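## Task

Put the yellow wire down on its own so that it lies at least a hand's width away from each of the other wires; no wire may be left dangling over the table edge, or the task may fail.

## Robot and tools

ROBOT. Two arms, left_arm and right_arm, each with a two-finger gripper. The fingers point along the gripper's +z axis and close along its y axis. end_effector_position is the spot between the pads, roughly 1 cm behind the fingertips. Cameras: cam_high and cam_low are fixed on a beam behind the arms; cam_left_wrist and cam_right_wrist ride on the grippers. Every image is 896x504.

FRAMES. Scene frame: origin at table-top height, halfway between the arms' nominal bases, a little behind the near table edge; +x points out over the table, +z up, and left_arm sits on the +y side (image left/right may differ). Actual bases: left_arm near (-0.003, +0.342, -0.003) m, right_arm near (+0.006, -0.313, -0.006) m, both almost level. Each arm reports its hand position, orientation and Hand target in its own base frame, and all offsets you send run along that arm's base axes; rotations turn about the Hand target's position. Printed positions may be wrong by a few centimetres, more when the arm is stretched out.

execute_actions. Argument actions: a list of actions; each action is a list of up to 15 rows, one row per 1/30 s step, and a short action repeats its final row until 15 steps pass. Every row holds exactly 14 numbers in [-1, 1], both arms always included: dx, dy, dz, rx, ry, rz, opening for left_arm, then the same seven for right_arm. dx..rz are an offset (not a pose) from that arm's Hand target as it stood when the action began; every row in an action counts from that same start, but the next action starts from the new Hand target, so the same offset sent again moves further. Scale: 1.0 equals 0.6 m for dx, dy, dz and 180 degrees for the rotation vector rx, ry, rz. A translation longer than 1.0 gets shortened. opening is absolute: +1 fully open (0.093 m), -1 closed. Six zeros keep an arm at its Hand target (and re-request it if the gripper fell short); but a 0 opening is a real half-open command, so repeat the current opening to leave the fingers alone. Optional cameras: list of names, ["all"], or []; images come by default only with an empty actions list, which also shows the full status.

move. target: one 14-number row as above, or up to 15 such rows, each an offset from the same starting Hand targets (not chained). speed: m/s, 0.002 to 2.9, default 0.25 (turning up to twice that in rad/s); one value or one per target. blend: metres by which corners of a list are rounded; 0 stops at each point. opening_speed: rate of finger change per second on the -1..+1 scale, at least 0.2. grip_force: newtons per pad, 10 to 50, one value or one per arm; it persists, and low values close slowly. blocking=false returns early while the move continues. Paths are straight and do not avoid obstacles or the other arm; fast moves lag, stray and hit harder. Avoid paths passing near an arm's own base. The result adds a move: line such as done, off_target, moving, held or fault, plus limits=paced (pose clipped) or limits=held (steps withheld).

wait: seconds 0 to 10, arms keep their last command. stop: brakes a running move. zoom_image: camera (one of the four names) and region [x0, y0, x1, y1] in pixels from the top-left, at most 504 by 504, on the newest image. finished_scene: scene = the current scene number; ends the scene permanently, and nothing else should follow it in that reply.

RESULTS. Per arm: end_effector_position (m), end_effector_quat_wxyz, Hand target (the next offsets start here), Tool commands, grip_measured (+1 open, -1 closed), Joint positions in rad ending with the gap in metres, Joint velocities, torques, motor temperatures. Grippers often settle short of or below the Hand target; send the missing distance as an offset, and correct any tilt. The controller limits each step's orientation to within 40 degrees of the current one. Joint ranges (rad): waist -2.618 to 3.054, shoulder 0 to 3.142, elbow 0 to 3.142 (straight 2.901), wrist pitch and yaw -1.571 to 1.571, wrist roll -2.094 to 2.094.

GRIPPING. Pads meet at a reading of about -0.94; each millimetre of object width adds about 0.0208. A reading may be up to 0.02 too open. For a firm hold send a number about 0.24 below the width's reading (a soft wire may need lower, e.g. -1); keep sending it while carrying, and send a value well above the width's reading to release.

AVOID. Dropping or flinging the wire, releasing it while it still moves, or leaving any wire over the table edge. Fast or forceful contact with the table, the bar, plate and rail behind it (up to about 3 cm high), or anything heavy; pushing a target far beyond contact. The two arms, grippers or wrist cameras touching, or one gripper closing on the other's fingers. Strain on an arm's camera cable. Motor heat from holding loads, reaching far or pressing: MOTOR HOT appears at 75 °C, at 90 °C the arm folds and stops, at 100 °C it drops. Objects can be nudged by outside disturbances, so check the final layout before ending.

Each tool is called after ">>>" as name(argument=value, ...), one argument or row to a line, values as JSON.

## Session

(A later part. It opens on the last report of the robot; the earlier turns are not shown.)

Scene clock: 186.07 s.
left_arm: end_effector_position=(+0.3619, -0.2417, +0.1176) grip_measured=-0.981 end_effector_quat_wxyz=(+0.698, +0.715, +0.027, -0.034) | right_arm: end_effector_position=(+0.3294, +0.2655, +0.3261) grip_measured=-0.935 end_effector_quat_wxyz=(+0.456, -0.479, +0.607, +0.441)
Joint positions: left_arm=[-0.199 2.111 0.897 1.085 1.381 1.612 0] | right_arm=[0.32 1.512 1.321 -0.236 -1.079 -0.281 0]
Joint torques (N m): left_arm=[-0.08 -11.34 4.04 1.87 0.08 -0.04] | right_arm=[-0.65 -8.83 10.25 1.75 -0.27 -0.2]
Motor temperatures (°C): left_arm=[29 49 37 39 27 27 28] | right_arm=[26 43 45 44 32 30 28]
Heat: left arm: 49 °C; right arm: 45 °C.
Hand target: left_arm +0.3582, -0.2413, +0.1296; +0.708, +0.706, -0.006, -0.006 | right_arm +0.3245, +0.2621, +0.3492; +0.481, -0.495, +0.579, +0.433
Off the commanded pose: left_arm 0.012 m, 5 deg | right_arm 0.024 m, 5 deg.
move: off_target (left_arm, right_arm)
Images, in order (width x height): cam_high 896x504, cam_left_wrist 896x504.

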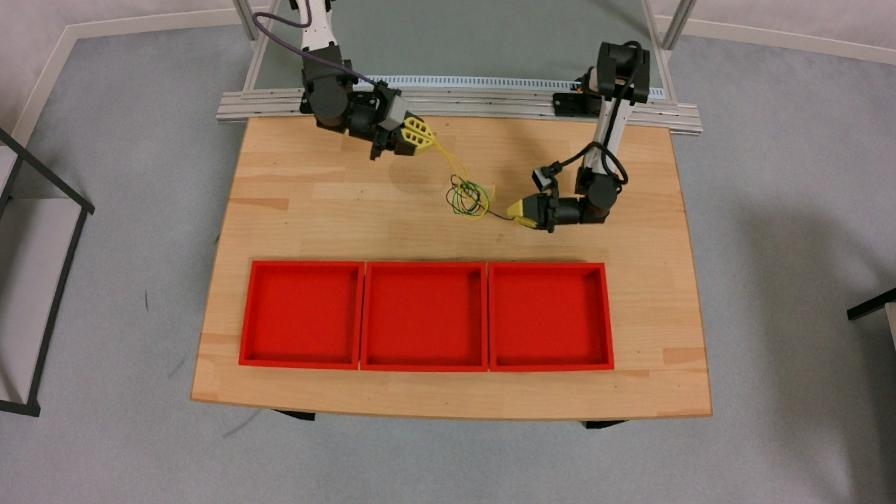

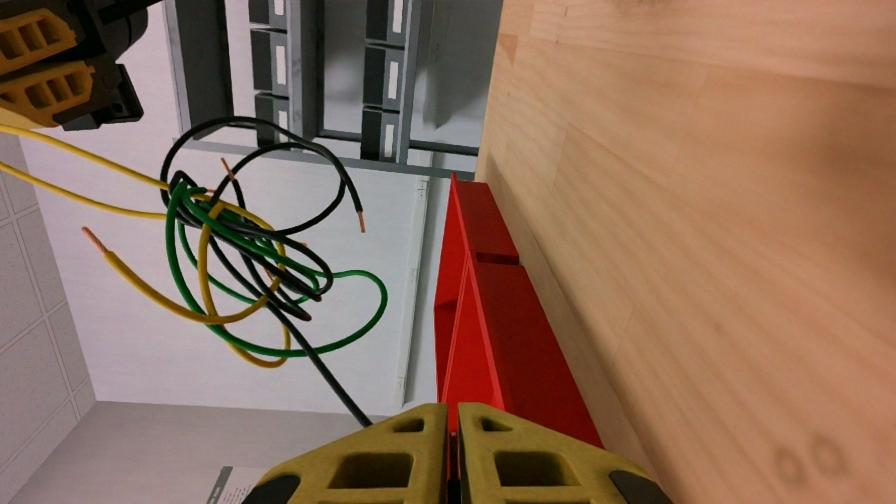

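>>> move(
  target=[0.03,0.25,-0.05,0,0,0,-1,0,-0.08,0,0,0,0,-0.941665],
  cameras=["cam_left_wrist","cam_high"],
  speed=0.08,
)

>>> zoom_image(
  camera="cam_left_wrist",
  region=[0, 0, 504, 504],
)

>>> zoom_image(
  camera="cam_high",
  region=[400, 100, 580, 240],
)

Scene clock: 200.80 s.
left_arm: end_effector_position=(+0.3918, -0.0875, +0.1021) grip_measured=-0.981 end_effector_quat_wxyz=(+0.698, +0.702, +0.119, +0.079) | right_arm: end_effector_position=(+0.3293, +0.2145, +0.3345) grip_measured=-0.940 end_effector_quat_wxyz=(+0.465, -0.479, +0.602, +0.439)
Joint positions: left_arm=[0.212 2.115 0.817 1.091 1.501 1.722 0] | right_arm=[0.164 1.481 1.35 -0.421 -1.215 -0.439 0]
Joint torques (N m): left_arm=[-0.12 -8.14 3.56 1.31 0.83 0.46] | right_arm=[-0.09 -7.32 9.44 1.54 -0.35 -0.21]
Heat: left arm: 49 °C; right arm: 47 °C.
Hand target: left_arm +0.3762, -0.0912, +0.0995; +0.708, +0.706, -0.006, -0.006 | right_arm +0.3245, +0.2141, +0.3492; +0.481, -0.495, +0.579, +0.433
Off the commanded pose: left_arm 0.016 m, 17 deg | right_arm 0.016 m, 4 deg.
joint sent to its limit (left arm) — joint 5 (wrist yaw), upper limit. The joint targets are off in orientation, not in position.
move: off_target (left_arm, right_arm)
Images, in order (width x height): cam_high 896x504, cam_left_wrist 896x504.

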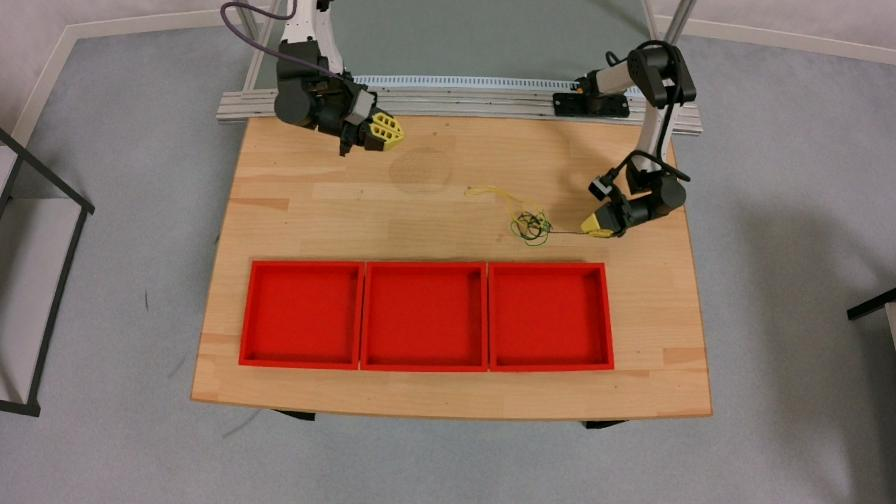

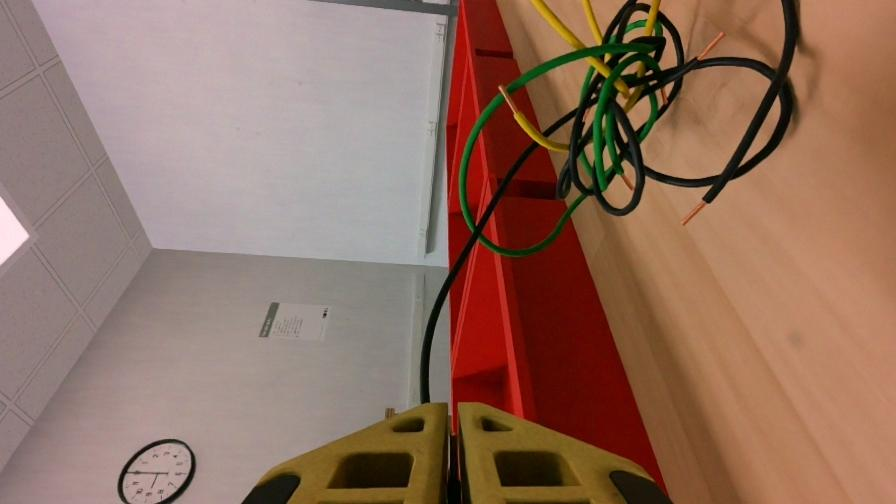

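Scaled by 1.000.

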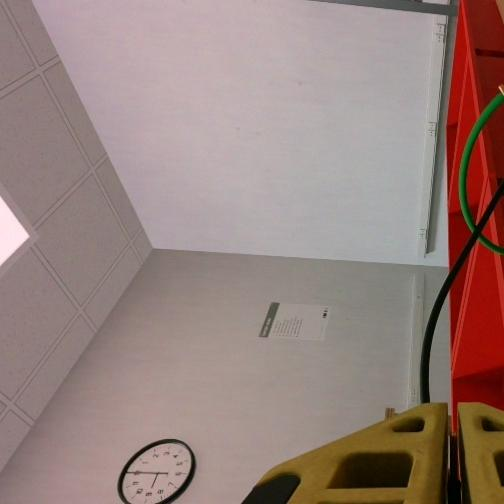

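Scaled by 2.800.

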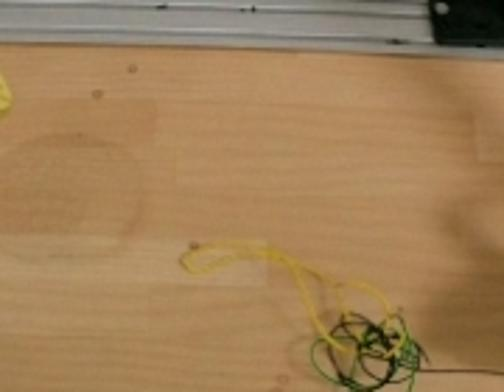

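>>> move(
  target=[0,-0.05,-0.06,0,0,0,-1,-0.089,0.2915,-0.315,-0.449,0.034,0.029,0.1],
  cameras=["cam_left_wrist","cam_high","cam_right_wrist"],
  speed=0.3,
)

>>> zoom_image(
  camera="cam_high",
  region=[430, 150, 610, 270],
)

Scene clock: 246.07 s.
left_arm: end_effector_position=(+0.3883, -0.1159, +0.0688) grip_measured=-0.981 end_effector_quat_wxyz=(+0.699, +0.707, +0.099, +0.046) | right_arm: end_effector_position=(+0.2687, +0.3907, +0.1604) grip_measured=+0.098 end_effector_quat_wxyz=(-0.081, +0.696, -0.714, -0.019)
Joint positions: left_arm=[0.137 2.229 0.847 1.096 1.501 1.782 0] | right_arm=[0.966 2.317 2.451 -1.538 -0.006 -0.579 0.05]
Joint torques (N m): left_arm=[-0.87 -6.5 5.15 1.38 0.88 0.62] | right_arm=[-0.14 -10.44 8.24 0.46 0.22 0.2]
Heat: left arm: 50 °C; right arm: 47 °C.
Hand target: left_arm +0.3762, -0.1213, +0.0635; +0.708, +0.706, -0.006, -0.006 | right_arm +0.2712, +0.3890, +0.1604; +0.002, +0.691, -0.723, +0.002
Off the commanded pose: left_arm 0.014 m, 14 deg | right_arm 0.003 m, 10 deg.
joint sent to its limit (left arm) — joint 5 (wrist yaw), upper limit. The joint targets are off in orientation, not in position.
joint sent to its limit (right arm) — joint 4 (wrist pitch), lower limit. The joint targets are off in orientation, not in position.
move: off_target (left_arm, right_arm)
Images, in order (width x height): cam_high 896x504, cam_left_wrist 896x504, cam_right_wrist 896x504.

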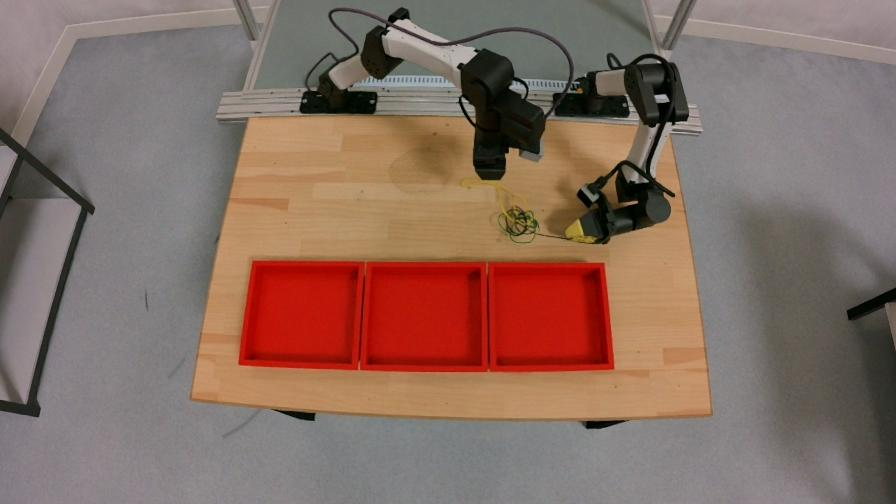

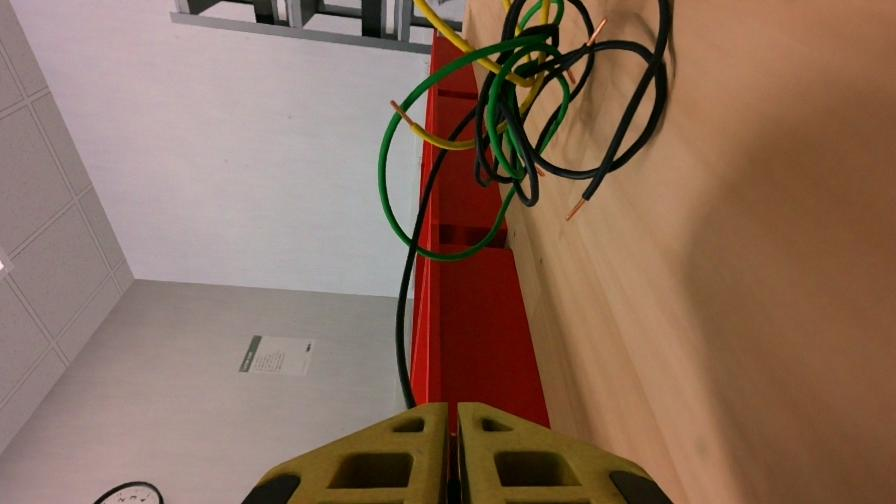

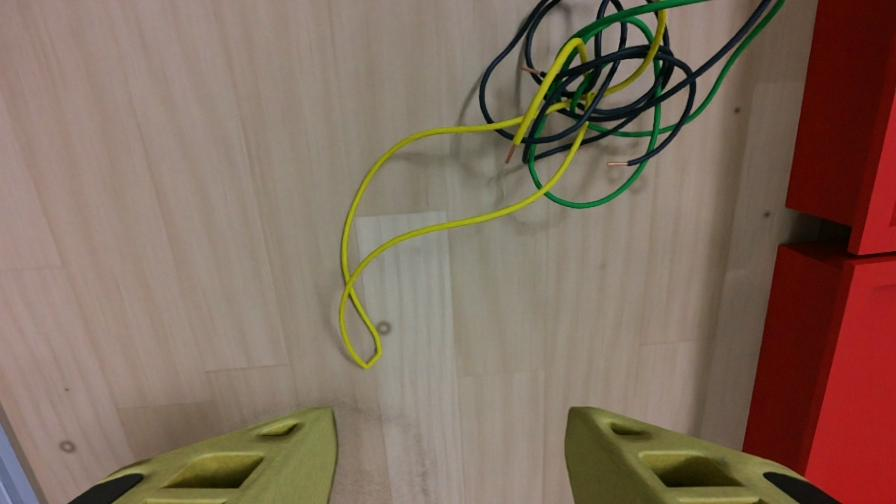

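Scaled by 2.800.

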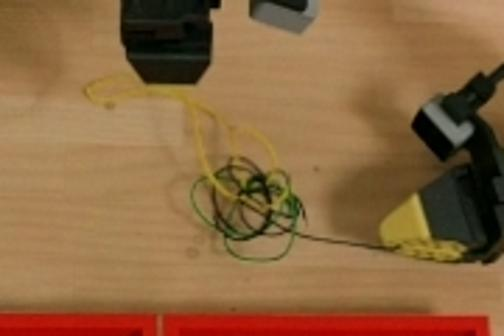

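>>> move(
  target=[0,0,0,0,0,0,-1,-0.055,0.003,-0.167,0,0,0,0.1],
  cameras=["cam_right_wrist","cam_high"],
  speed=0.25,
)

Scene clock: 276.23 s.
left_arm: end_effector_position=(+0.3883, -0.1159, +0.0688) grip_measured=-0.981 end_effector_quat_wxyz=(+0.699, +0.707, +0.099, +0.046) | right_arm: end_effector_position=(+0.2343, +0.3899, +0.0643) grip_measured=+0.098 end_effector_quat_wxyz=(+0.005, +0.697, -0.717, +0.000)
Joint positions: left_arm=[0.137 2.229 0.847 1.096 1.501 1.782 0] | right_arm=[1.029 2.348 2.127 -1.36 -0.002 -0.513 0.05]
Joint torques (N m): left_arm=[-0.88 -6.52 5.15 1.37 0.88 0.63] | right_arm=[-0.47 -11.18 6.17 0.41 0.2 0.19]
Motor temperatures (°C): left_arm=[29 46 36 42 28 28 29] | right_arm=[26 51 45 41 32 30 28]
Heat: left arm: 46 °C; right arm: 51 °C.
Hand target: left_arm +0.3762, -0.1213, +0.0635; +0.708, +0.706, -0.006, -0.006 | right_arm +0.2382, +0.3908, +0.0601; +0.002, +0.691, -0.723, +0.002
Off the commanded pose: left_arm 0.014 m, 14 deg | right_arm 0.006 m, 1 deg.
joint sent to its limit (left arm) — joint 5 (wrist yaw), upper limit. The joint targets are off in orientation, not in position.
move: off_target (left_arm)
Images, in order (width x height): cam_high 896x504, cam_right_wrist 896x504.

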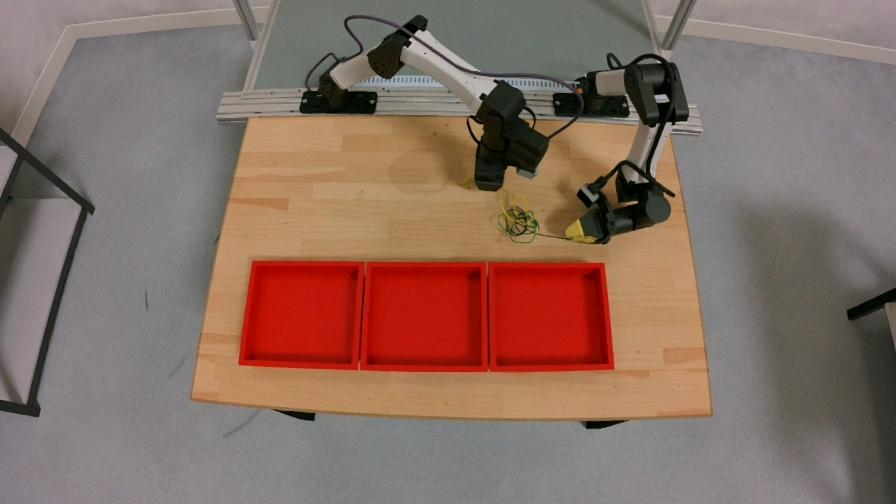

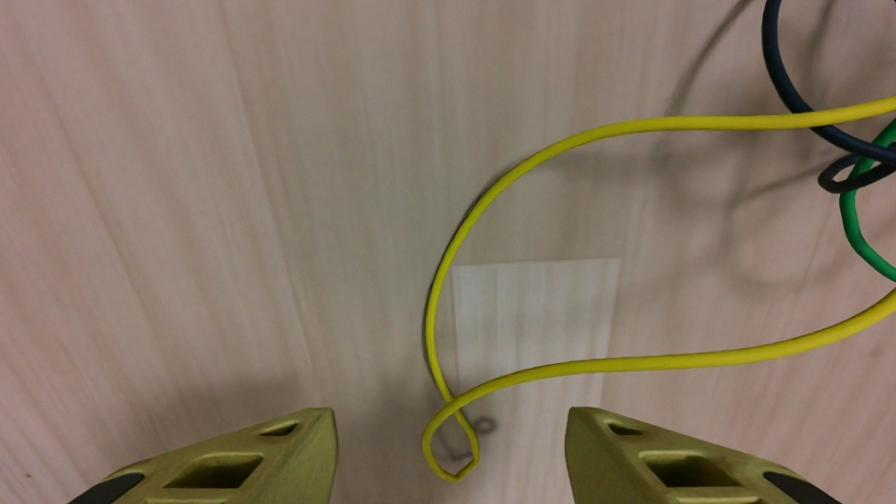

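>>> move(
  target=[
    [0,0,0,0,0,0,-1,0,-0.031,-0.062,0,0,0,0.1],
    [0,0,0,0,0,0,-1,0,-0.031,-0.062,0,0,0,-1],
  ],
  cameras=["cam_right_wrist"],
  speed=0.12,
  opening_speed=1.5,
)

Scene clock: 288.77 s.
left_arm: end_effector_position=(+0.3883, -0.1159, +0.0688) grip_measured=-0.981 end_effector_quat_wxyz=(+0.699, +0.707, +0.099, +0.046) | right_arm: end_effector_position=(+0.2374, +0.3748, +0.0289) grip_measured=-0.987 end_effector_quat_wxyz=(+0.000, +0.688, -0.725, +0.003)
Joint positions: left_arm=[0.137 2.229 0.847 1.096 1.501 1.782 0] | right_arm=[1.009 2.295 1.896 -1.173 0.006 -0.51 0]
Joint torques (N m): left_arm=[-0.87 -6.5 5.15 1.37 0.88 0.63] | right_arm=[-0.49 -11.47 4.49 0.41 0.13 -0.01]
Heat: left arm: 45 °C; right arm: 51 °C.
Hand target: left_arm +0.3762, -0.1213, +0.0635; +0.708, +0.706, -0.006, -0.006 | right_arm +0.2382, +0.3722, +0.0230; +0.002, +0.691, -0.723, +0.002
Off the commanded pose: left_arm 0.014 m, 14 deg | right_arm 0.007 m, 0 deg.
joint sent to its limit (left arm) — joint 5 (wrist yaw), upper limit. The joint targets are off in orientation, not in position.
move: off_target (left_arm); target 2's new opening was sent with right_arm's hand 0.011 m and 1 deg from that target
Images, in order (width x height): cam_right_wrist 896x504.

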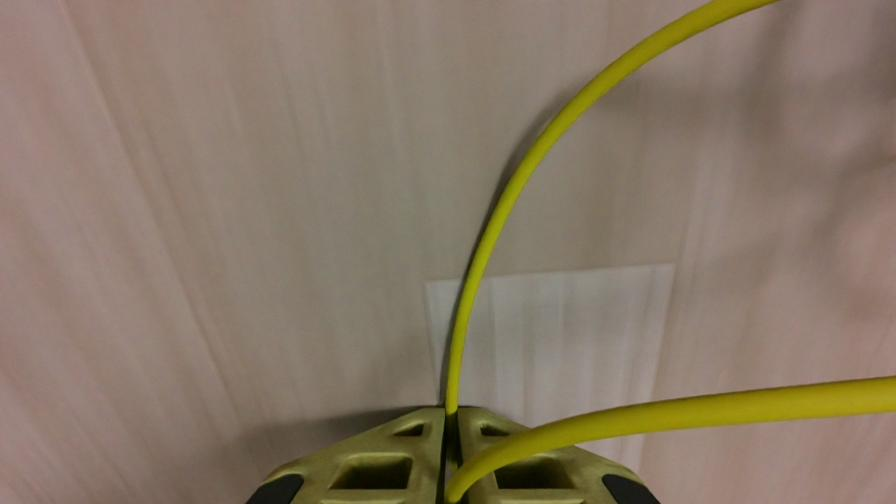

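>>> move(
  target=[0,0,0,0,0,0,-1,0.06,-0.28,0.12,0,0,0,-1],
  cameras=["cam_right_wrist","cam_high","cam_left_wrist"],
  speed=0.08,
)

>>> zoom_image(
  camera="cam_high",
  region=[400, 130, 600, 270],
)

Scene clock: 299.37 s.
left_arm: end_effector_position=(+0.3829, -0.1292, +0.0691) grip_measured=-0.981 end_effector_quat_wxyz=(+0.700, +0.709, +0.080, +0.036) | right_arm: end_effector_position=(+0.2907, +0.2368, +0.0907) grip_measured=-0.987 end_effector_quat_wxyz=(-0.049, +0.691, -0.721, -0.012)
Joint positions: left_arm=[0.103 2.229 0.847 1.096 1.508 1.796 0] | right_arm=[0.668 1.886 1.516 -1.106 -0.034 -0.859 0]
Joint torques (N m): left_arm=[2.14 -6.6 5.22 1.31 0.8 0.53] | right_arm=[-1.89 -11.28 4.9 -0.6 0.41 -0.17]
Heat: left arm: 45 °C; right arm: 54 °C.
Hand target: left_arm +0.3762, -0.1213, +0.0635; +0.708, +0.706, -0.006, -0.006 | right_arm +0.2742, +0.2042, +0.0949; +0.002, +0.691, -0.723, +0.002
Off the commanded pose: left_arm 0.012 m, 11 deg | right_arm 0.037 m, 6 deg.
joint sent to its limit (left arm) — joint 5 (wrist yaw), upper limit. The joint targets are off in orientation, not in position.
move: off_target (left_arm, right_arm)
Images, in order (width x height): cam_high 896x504, cam_left_wrist 896x504, cam_right_wrist 896x504.

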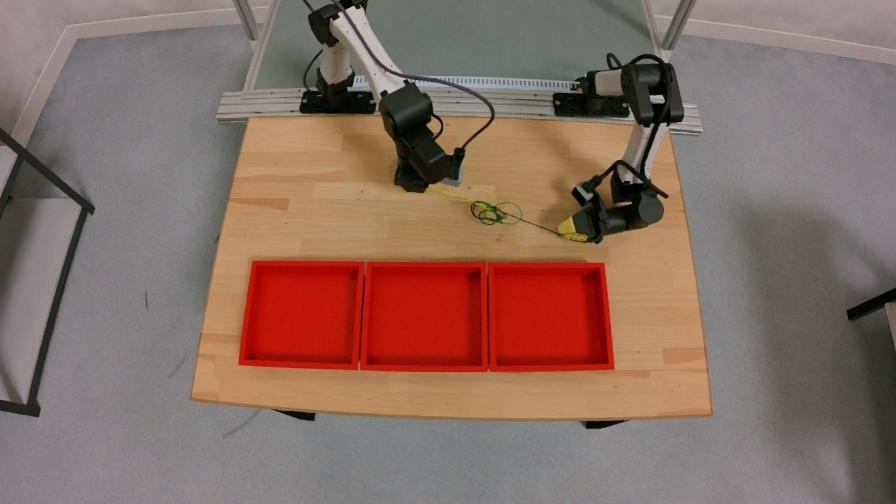

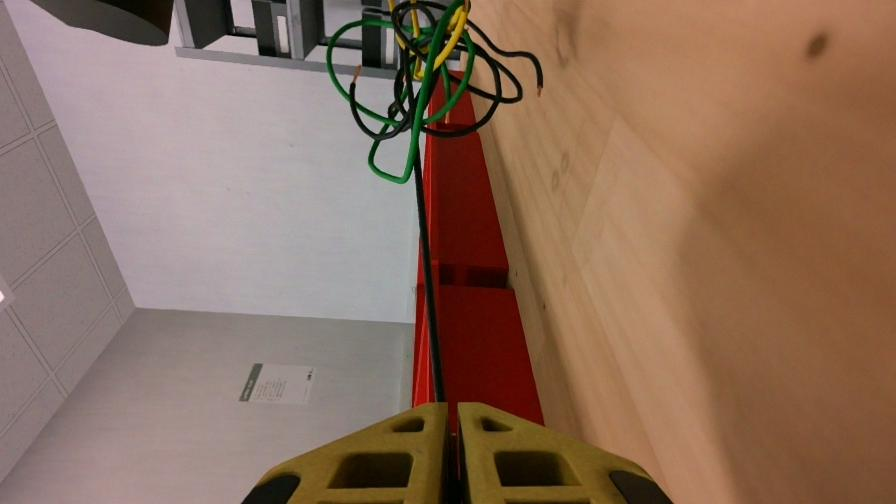

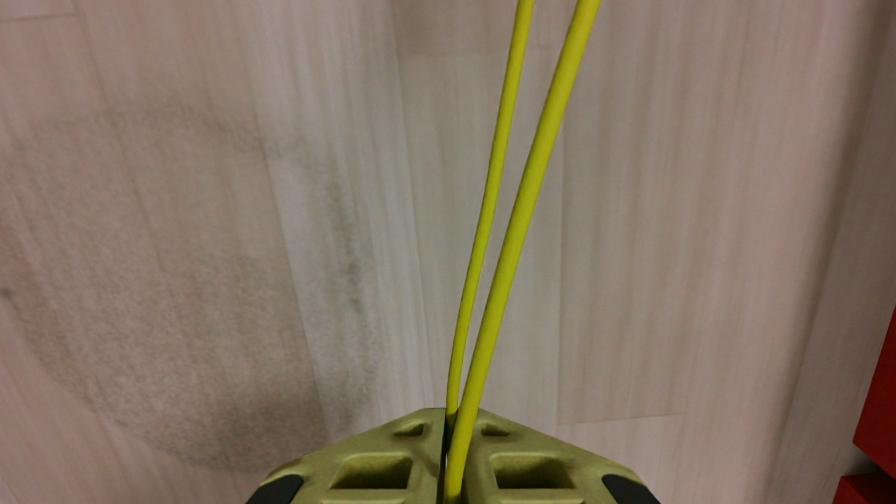

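Scaled by 2.520.

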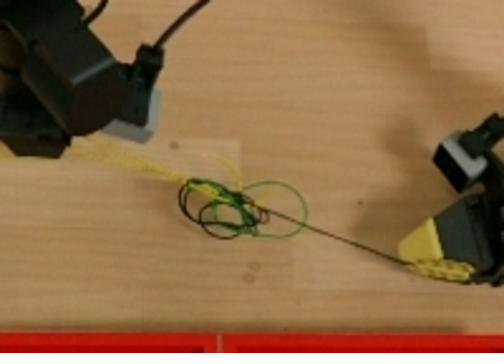

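>>> move(
  target=[
    [0,0,0,0,0,0,-1,0,0.14,0.03,0,0,0,-1],
    [0,0,-0.02,0,0,0,-1,0,-0.05,0.12,0,0,0,-1],
  ],
  cameras=["cam_right_wrist","cam_high","cam_left_wrist"],
  speed=[0.15,0.1],
)

>>> zoom_image(
  camera="cam_high",
  region=[400, 130, 600, 270],
)

Scene clock: 315.00 s.
left_arm: end_effector_position=(+0.3788, -0.1357, +0.0674) grip_measured=-0.981 end_effector_quat_wxyz=(+0.703, +0.709, +0.047, +0.042) | right_arm: end_effector_position=(+0.2993, +0.2264, +0.1580) grip_measured=-0.987 end_effector_quat_wxyz=(-0.072, +0.697, -0.713, -0.025)
Joint positions: left_arm=[0.087 2.257 0.852 1.173 1.531 1.796 0] | right_arm=[0.615 1.847 1.728 -1.316 -0.072 -0.928 0]
Joint torques (N m): left_arm=[3.54 -4.86 4.94 1.19 0.52 0.32] | right_arm=[-3.28 -12.34 5.42 -1.1 0.69 -0.12]
Motor temperatures (°C): left_arm=[29 44 36 41 28 28 29] | right_arm=[26 56 42 39 32 30 28]
Heat: left arm: 44 °C; right arm: 56 °C.
Hand target: left_arm +0.3762, -0.1212, +0.0515; +0.708, +0.706, -0.006, -0.006 | right_arm +0.2742, +0.1742, +0.1669; +0.002, +0.691, -0.723, +0.002
Off the commanded pose: left_arm 0.022 m, 8 deg | right_arm 0.059 m, 9 deg.
joint sent to its limit (left arm) — joint 5 (wrist yaw), upper limit. The joint targets are off in orientation, not in position.
move: off_target (left_arm, right_arm)
Images, in order (width x height): cam_high 896x504, cam_left_wrist 896x504, cam_right_wrist 896x504.

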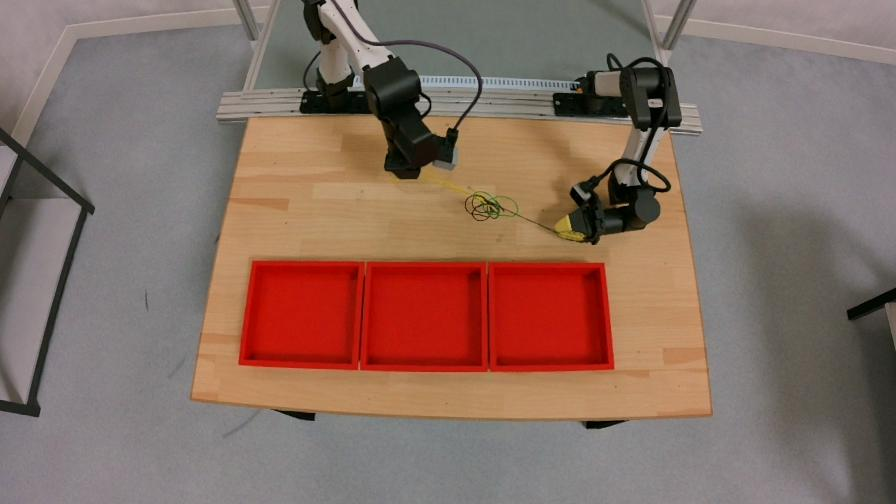

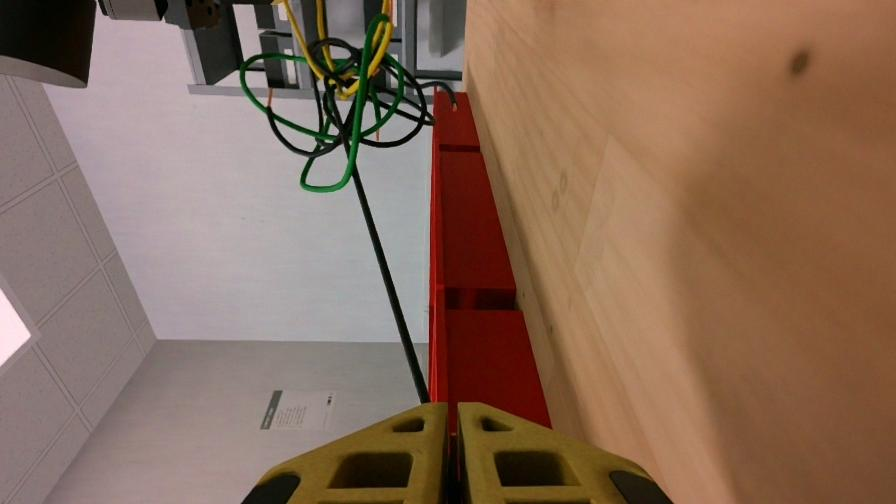

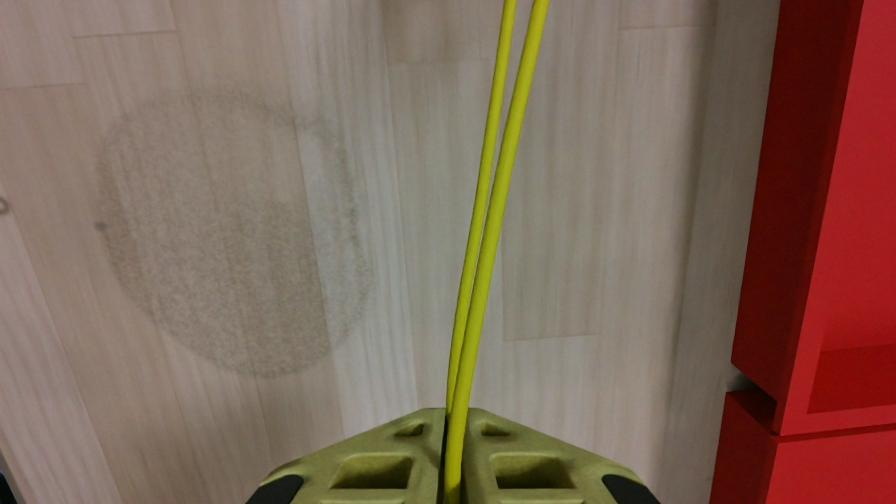

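Scaled by 2.520.

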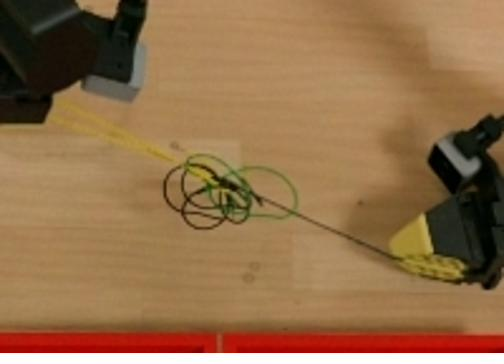

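>>> move(
  target=[
    [0,0,0,0,0,0,-1,0,0.16,-0.05,0,0,0,-1],
    [0,0.03,0,0,0,0,-1,0.05,-0.02,-0.06,0,0,0,-1],
    [0,0.0,0.1,0,0,0,-1,0.05,0.14,-0.08,0,0,0,-1],
    [0,0.05,0.1,0,0,0,-1,0.06,-0.04,-0.08,0,0,0,-1],
  ],
  cameras=["cam_right_wrist","cam_high","cam_left_wrist"],
  speed=[0.2,0.12,0.2,0.12],
  blend=0.004,
)

>>> zoom_image(
  camera="cam_high",
  region=[400, 130, 600, 270],
)

Scene clock: 326.97 s.
left_arm: end_effector_position=(+0.3788, -0.1188, +0.0972) grip_measured=-0.981 end_effector_quat_wxyz=(+0.702, +0.706, +0.079, +0.050) | right_arm: end_effector_position=(+0.3288, +0.2134, +0.1168) grip_measured=-0.987 end_effector_quat_wxyz=(-0.084, +0.706, -0.702, -0.041)
Joint positions: left_arm=[0.134 2.131 0.81 1.11 1.521 1.742 0] | right_arm=[0.523 1.9 1.628 -1.158 -0.123 -1.043 0]
Joint torques (N m): left_arm=[6.64 -12.36 4.14 1.11 0.62 -0.04] | right_arm=[-4.82 -12.14 4.67 -0.9 1.13 -0.14]
Motor temperatures (°C): left_arm=[29 45 35 40 28 28 29] | right_arm=[27 57 41 39 32 30 29]
Heat: left arm: 45 °C; right arm: 57 °C.
Hand target: left_arm +0.3761, -0.0913, +0.1115; +0.708, +0.706, -0.006, -0.006 | right_arm +0.3102, +0.1501, +0.1189; +0.002, +0.691, -0.723, +0.002
Off the commanded pose: left_arm 0.031 m, 12 deg | right_arm 0.066 m, 11 deg.
joint sent to its limit (left arm) — joint 5 (wrist yaw), upper limit. The joint targets are off in orientation, not in position.
move: off_target (left_arm, right_arm)
Images, in order (width x height): cam_high 896x504, cam_left_wrist 896x504, cam_right_wrist 896x504.

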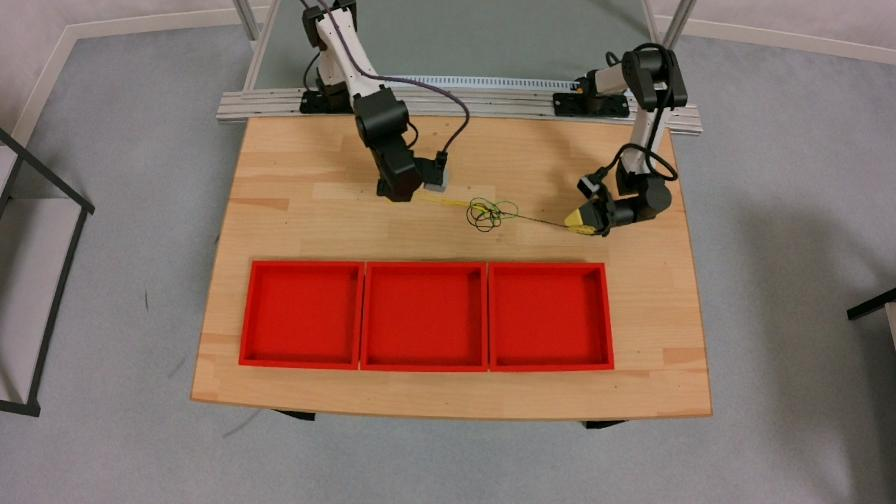

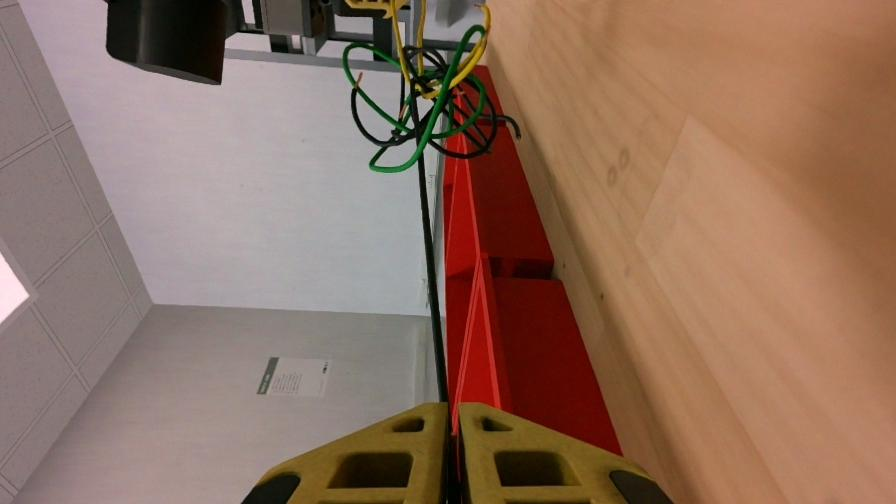

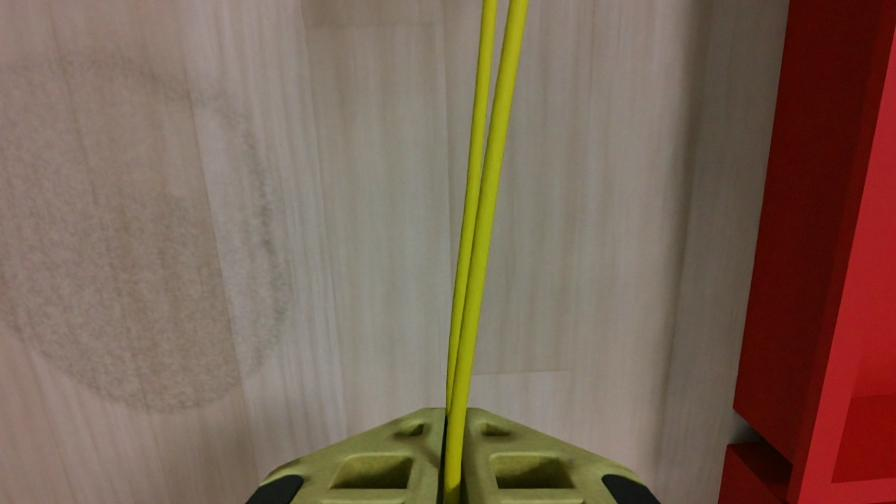

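Scaled by 2.520.

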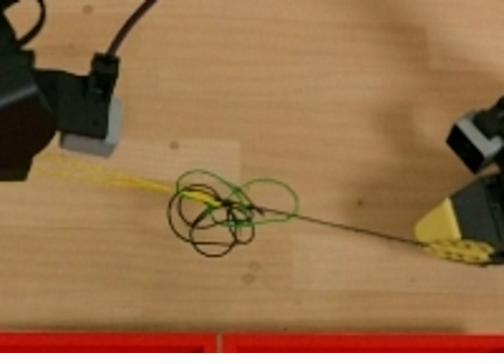

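>>> move(
  target=[
    [0,-0.12,-0.06,0,0,0,-1,0,0.1,-0.06,0,0,0,-1],
    [0,-0.12,-0.09,0,0,0,-0.7,0,0.1,-0.06,0,0,0,-1],
    [0,0.03,-0.09,0,0,0,-0.7,0.0,0.1,-0.06,0,0,0,-1],
  ],
  cameras=["cam_right_wrist","cam_high","cam_left_wrist"],
  speed=0.2,
)

>>> zoom_image(
  camera="cam_high",
  region=[430, 150, 570, 270],
)

Scene clock: 339.20 s.
left_arm: end_effector_position=(+0.3897, -0.0734, +0.0650) grip_measured=-0.702 end_effector_quat_wxyz=(+0.696, +0.704, +0.089, +0.110) | right_arm: end_effector_position=(+0.3112, +0.2131, +0.0868) grip_measured=-0.987 end_effector_quat_wxyz=(-0.008, +0.694, -0.720, +0.000)
Joint positions: left_arm=[0.252 2.266 0.831 1.222 1.54 1.814 0.012] | right_arm=[0.599 1.97 1.62 -1.205 -0.003 -0.935 0]
Joint torques (N m): left_arm=[0.69 -8.65 1.06 1.11 0.41 0.04] | right_arm=[-0.02 -8.39 6.43 0.19 0.2 0.24]
Motor temperatures (°C): left_arm=[30 50 35 40 28 28 29] | right_arm=[27 55 41 39 32 30 29]
Heat: left arm: 50 °C; right arm: 55 °C.
Hand target: left_arm +0.3762, -0.0732, +0.0575; +0.708, +0.706, -0.006, -0.006 | right_arm +0.3102, +0.2102, +0.0830; +0.002, +0.691, -0.723, +0.002
Off the commanded pose: left_arm 0.016 m, 17 deg | right_arm 0.005 m, 1 deg.
joint sent to its limit (left arm) — joint 5 (wrist yaw), upper limit. The joint targets are off in orientation, not in position.
move: off_target (left_arm); target 2's new opening was sent with left_arm's hand 0.016 m and 5 deg from that target
Images, in order (width x height): cam_high 896x504, cam_left_wrist 896x504, cam_right_wrist 896x504.

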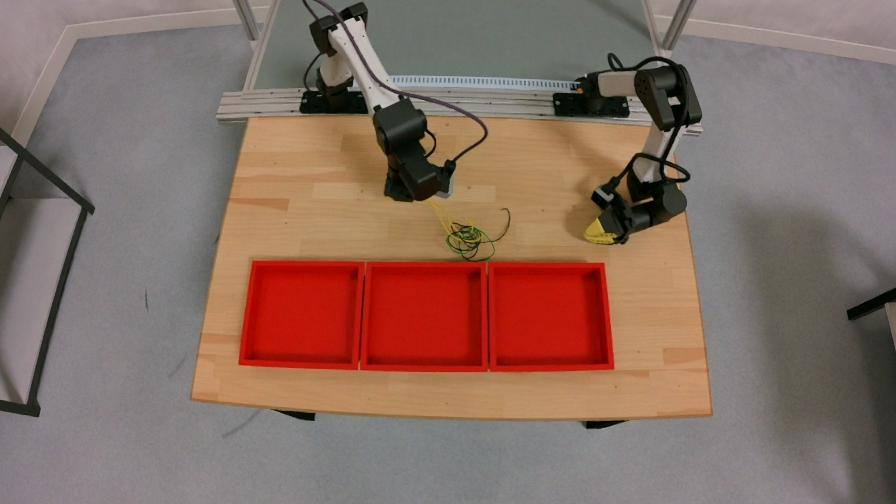

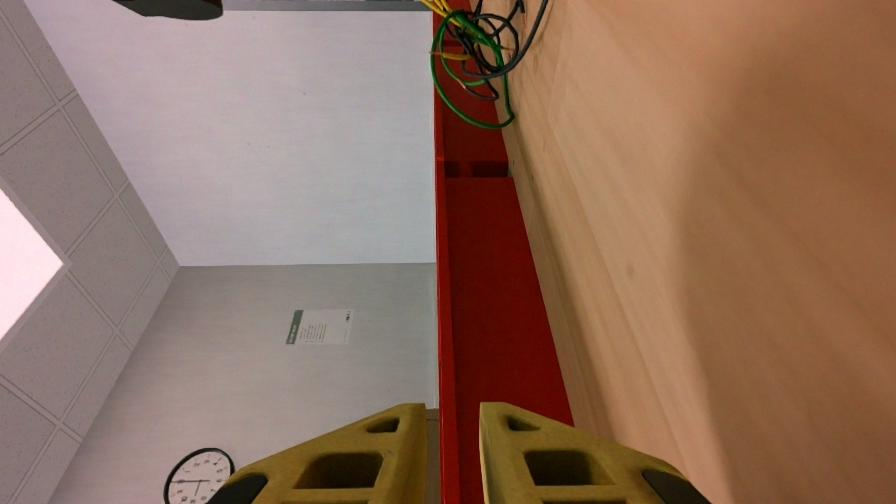

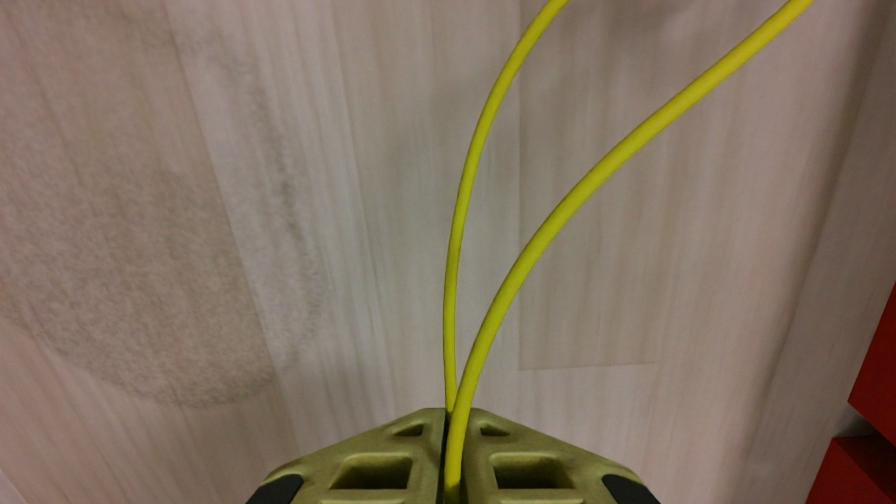

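Scaled by 3.600.

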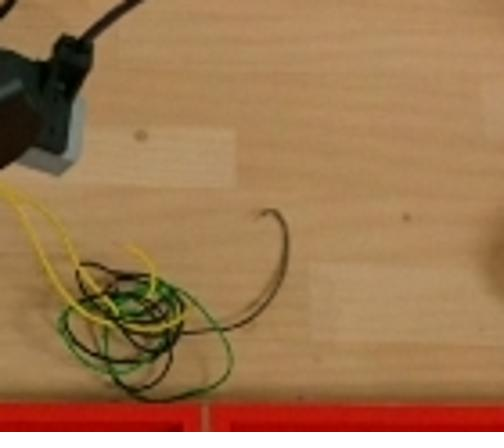

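>>> move(
  target=[
    [0,0,0.32,0,0.5,0,-0.3,0,0,0,0,0,0,-1],
    [0.03,-0.38,0.3,0,0.7071,0.7071,-0.3,0,0,0,0,0,0,-1],
  ],
  cameras=["cam_high","cam_left_wrist"],
  speed=0.35,
  blend=[0.05,0],
)

Scene clock: 380.47 s.
left_arm: end_effector_position=(+0.3931, -0.3030, +0.2384) grip_measured=-0.302 end_effector_quat_wxyz=(+0.165, +0.011, +0.978, -0.123) | right_arm: end_effector_position=(+0.3112, +0.2131, +0.0868) grip_measured=-0.987 end_effector_quat_wxyz=(-0.008, +0.694, -0.720, +0.000)
Joint positions: left_arm=[-0.658 2.295 2.687 -1.547 -0.003 -0.634 0.031] | right_arm=[0.599 1.97 1.62 -1.205 -0.003 -0.935 0]
Joint torques (N m): left_arm=[-0.09 -10.61 9.43 0.68 -0.24 -0.16] | right_arm=[0.1 -8.24 6.53 0.2 0.2 0.16]
Heat: left arm: 53 °C; right arm: 53 °C.
Hand target: left_arm +0.3941, -0.3013, +0.2376; +0.009, +0.000, +1.000, +0.001 | right_arm +0.3102, +0.2102, +0.0830; +0.002, +0.691, -0.723, +0.002
Off the commanded pose: left_arm 0.002 m, 23 deg | right_arm 0.005 m, 1 deg.
joint sent to its limit (left arm) — joint 4 (wrist pitch), lower limit. The joint targets are off in orientation, not in position.
move: off_target (left_arm)
Images, in order (width x height): cam_high 896x504, cam_left_wrist 896x504.

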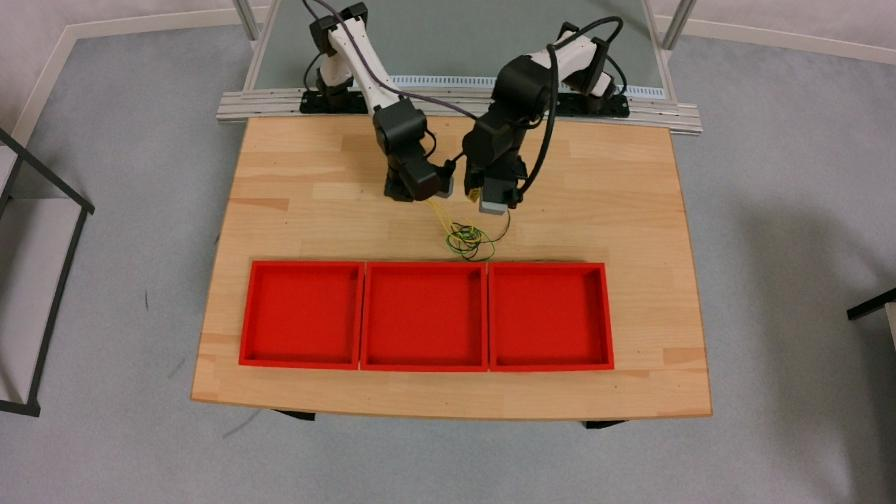

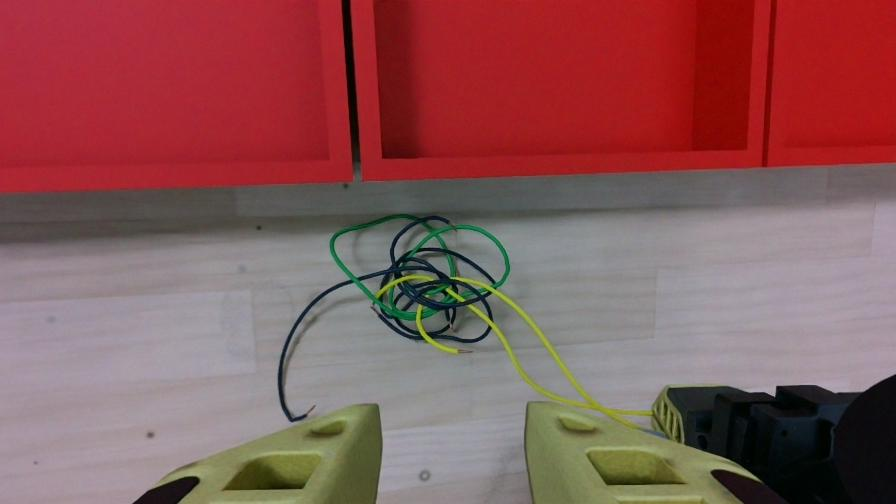

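>>> zoom_image(
  camera="cam_left_wrist",
  region=[310, 190, 550, 370],
)

Scaled by 2.100.

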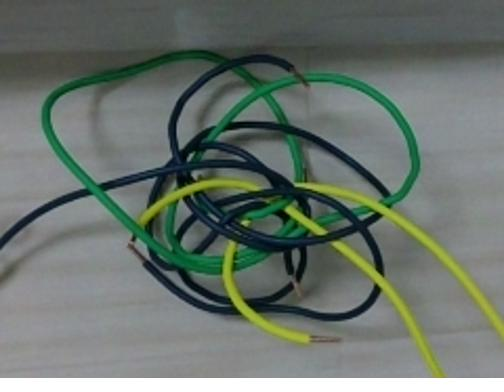

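>>> move(
  target=[0.068,-0.073,-0.225,0,0,0,-0.3,0,0,0,0,0,0,-1],
  cameras=["cam_left_wrist"],
  speed=0.25,
)

>>> zoom_image(
  camera="cam_left_wrist",
  region=[200, 0, 704, 504],
)

Scene clock: 426.27 s.
left_arm: end_effector_position=(+0.4277, -0.3381, +0.0973) grip_measured=-0.302 end_effector_quat_wxyz=(+0.096, +0.008, +0.993, -0.073) | right_arm: end_effector_position=(+0.3114, +0.2128, +0.0868) grip_measured=-0.987 end_effector_quat_wxyz=(-0.008, +0.694, -0.720, +0.000)
Joint positions: left_arm=[-0.67 2.671 2.835 -1.493 -0.004 -0.654 0.031] | right_arm=[0.599 1.97 1.62 -1.205 -0.002 -0.935 0]
Joint torques (N m): left_arm=[-0.49 -13.74 9.87 0.79 -0.22 -0.17] | right_arm=[0.16 -8.12 6.41 0.18 0.24 0.24]
Motor temperatures (°C): left_arm=[29 56 40 37 27 27 28] | right_arm=[26 52 42 36 32 30 29]
Heat: left arm: 56 °C; right arm: 52 °C.
Hand target: left_arm +0.4350, -0.3450, +0.1027; +0.009, +0.000, +1.000, +0.001 | right_arm +0.3102, +0.2102, +0.0830; +0.002, +0.691, -0.723, +0.002
Off the commanded pose: left_arm 0.011 m, 13 deg | right_arm 0.005 m, 1 deg.
elbow stopped short (left arm): the move would have taken joint 3 (elbow) straighter than the controller allows.
move: off_target (left_arm)
Images, in order (width x height): cam_left_wrist 896x504.

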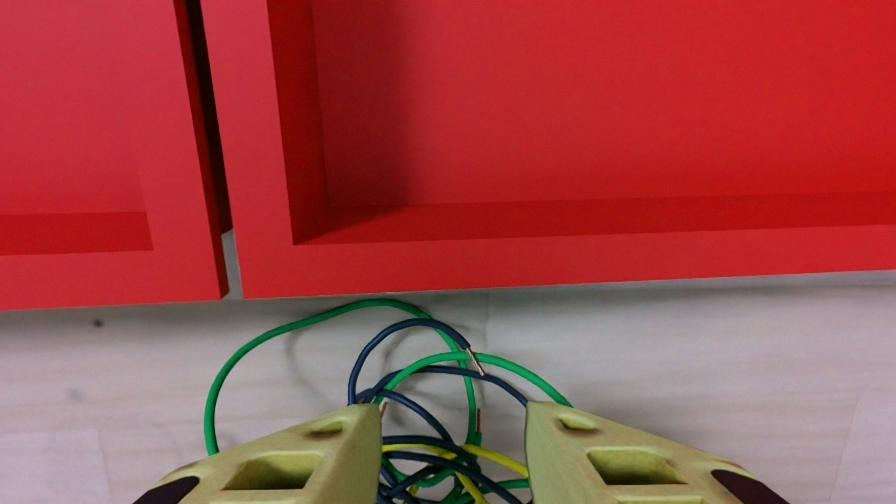

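Scaled by 1.000.

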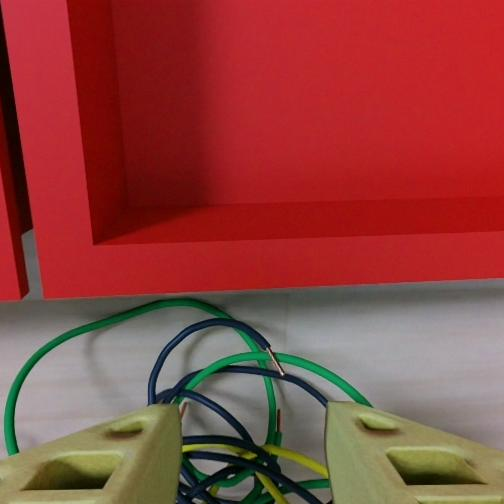

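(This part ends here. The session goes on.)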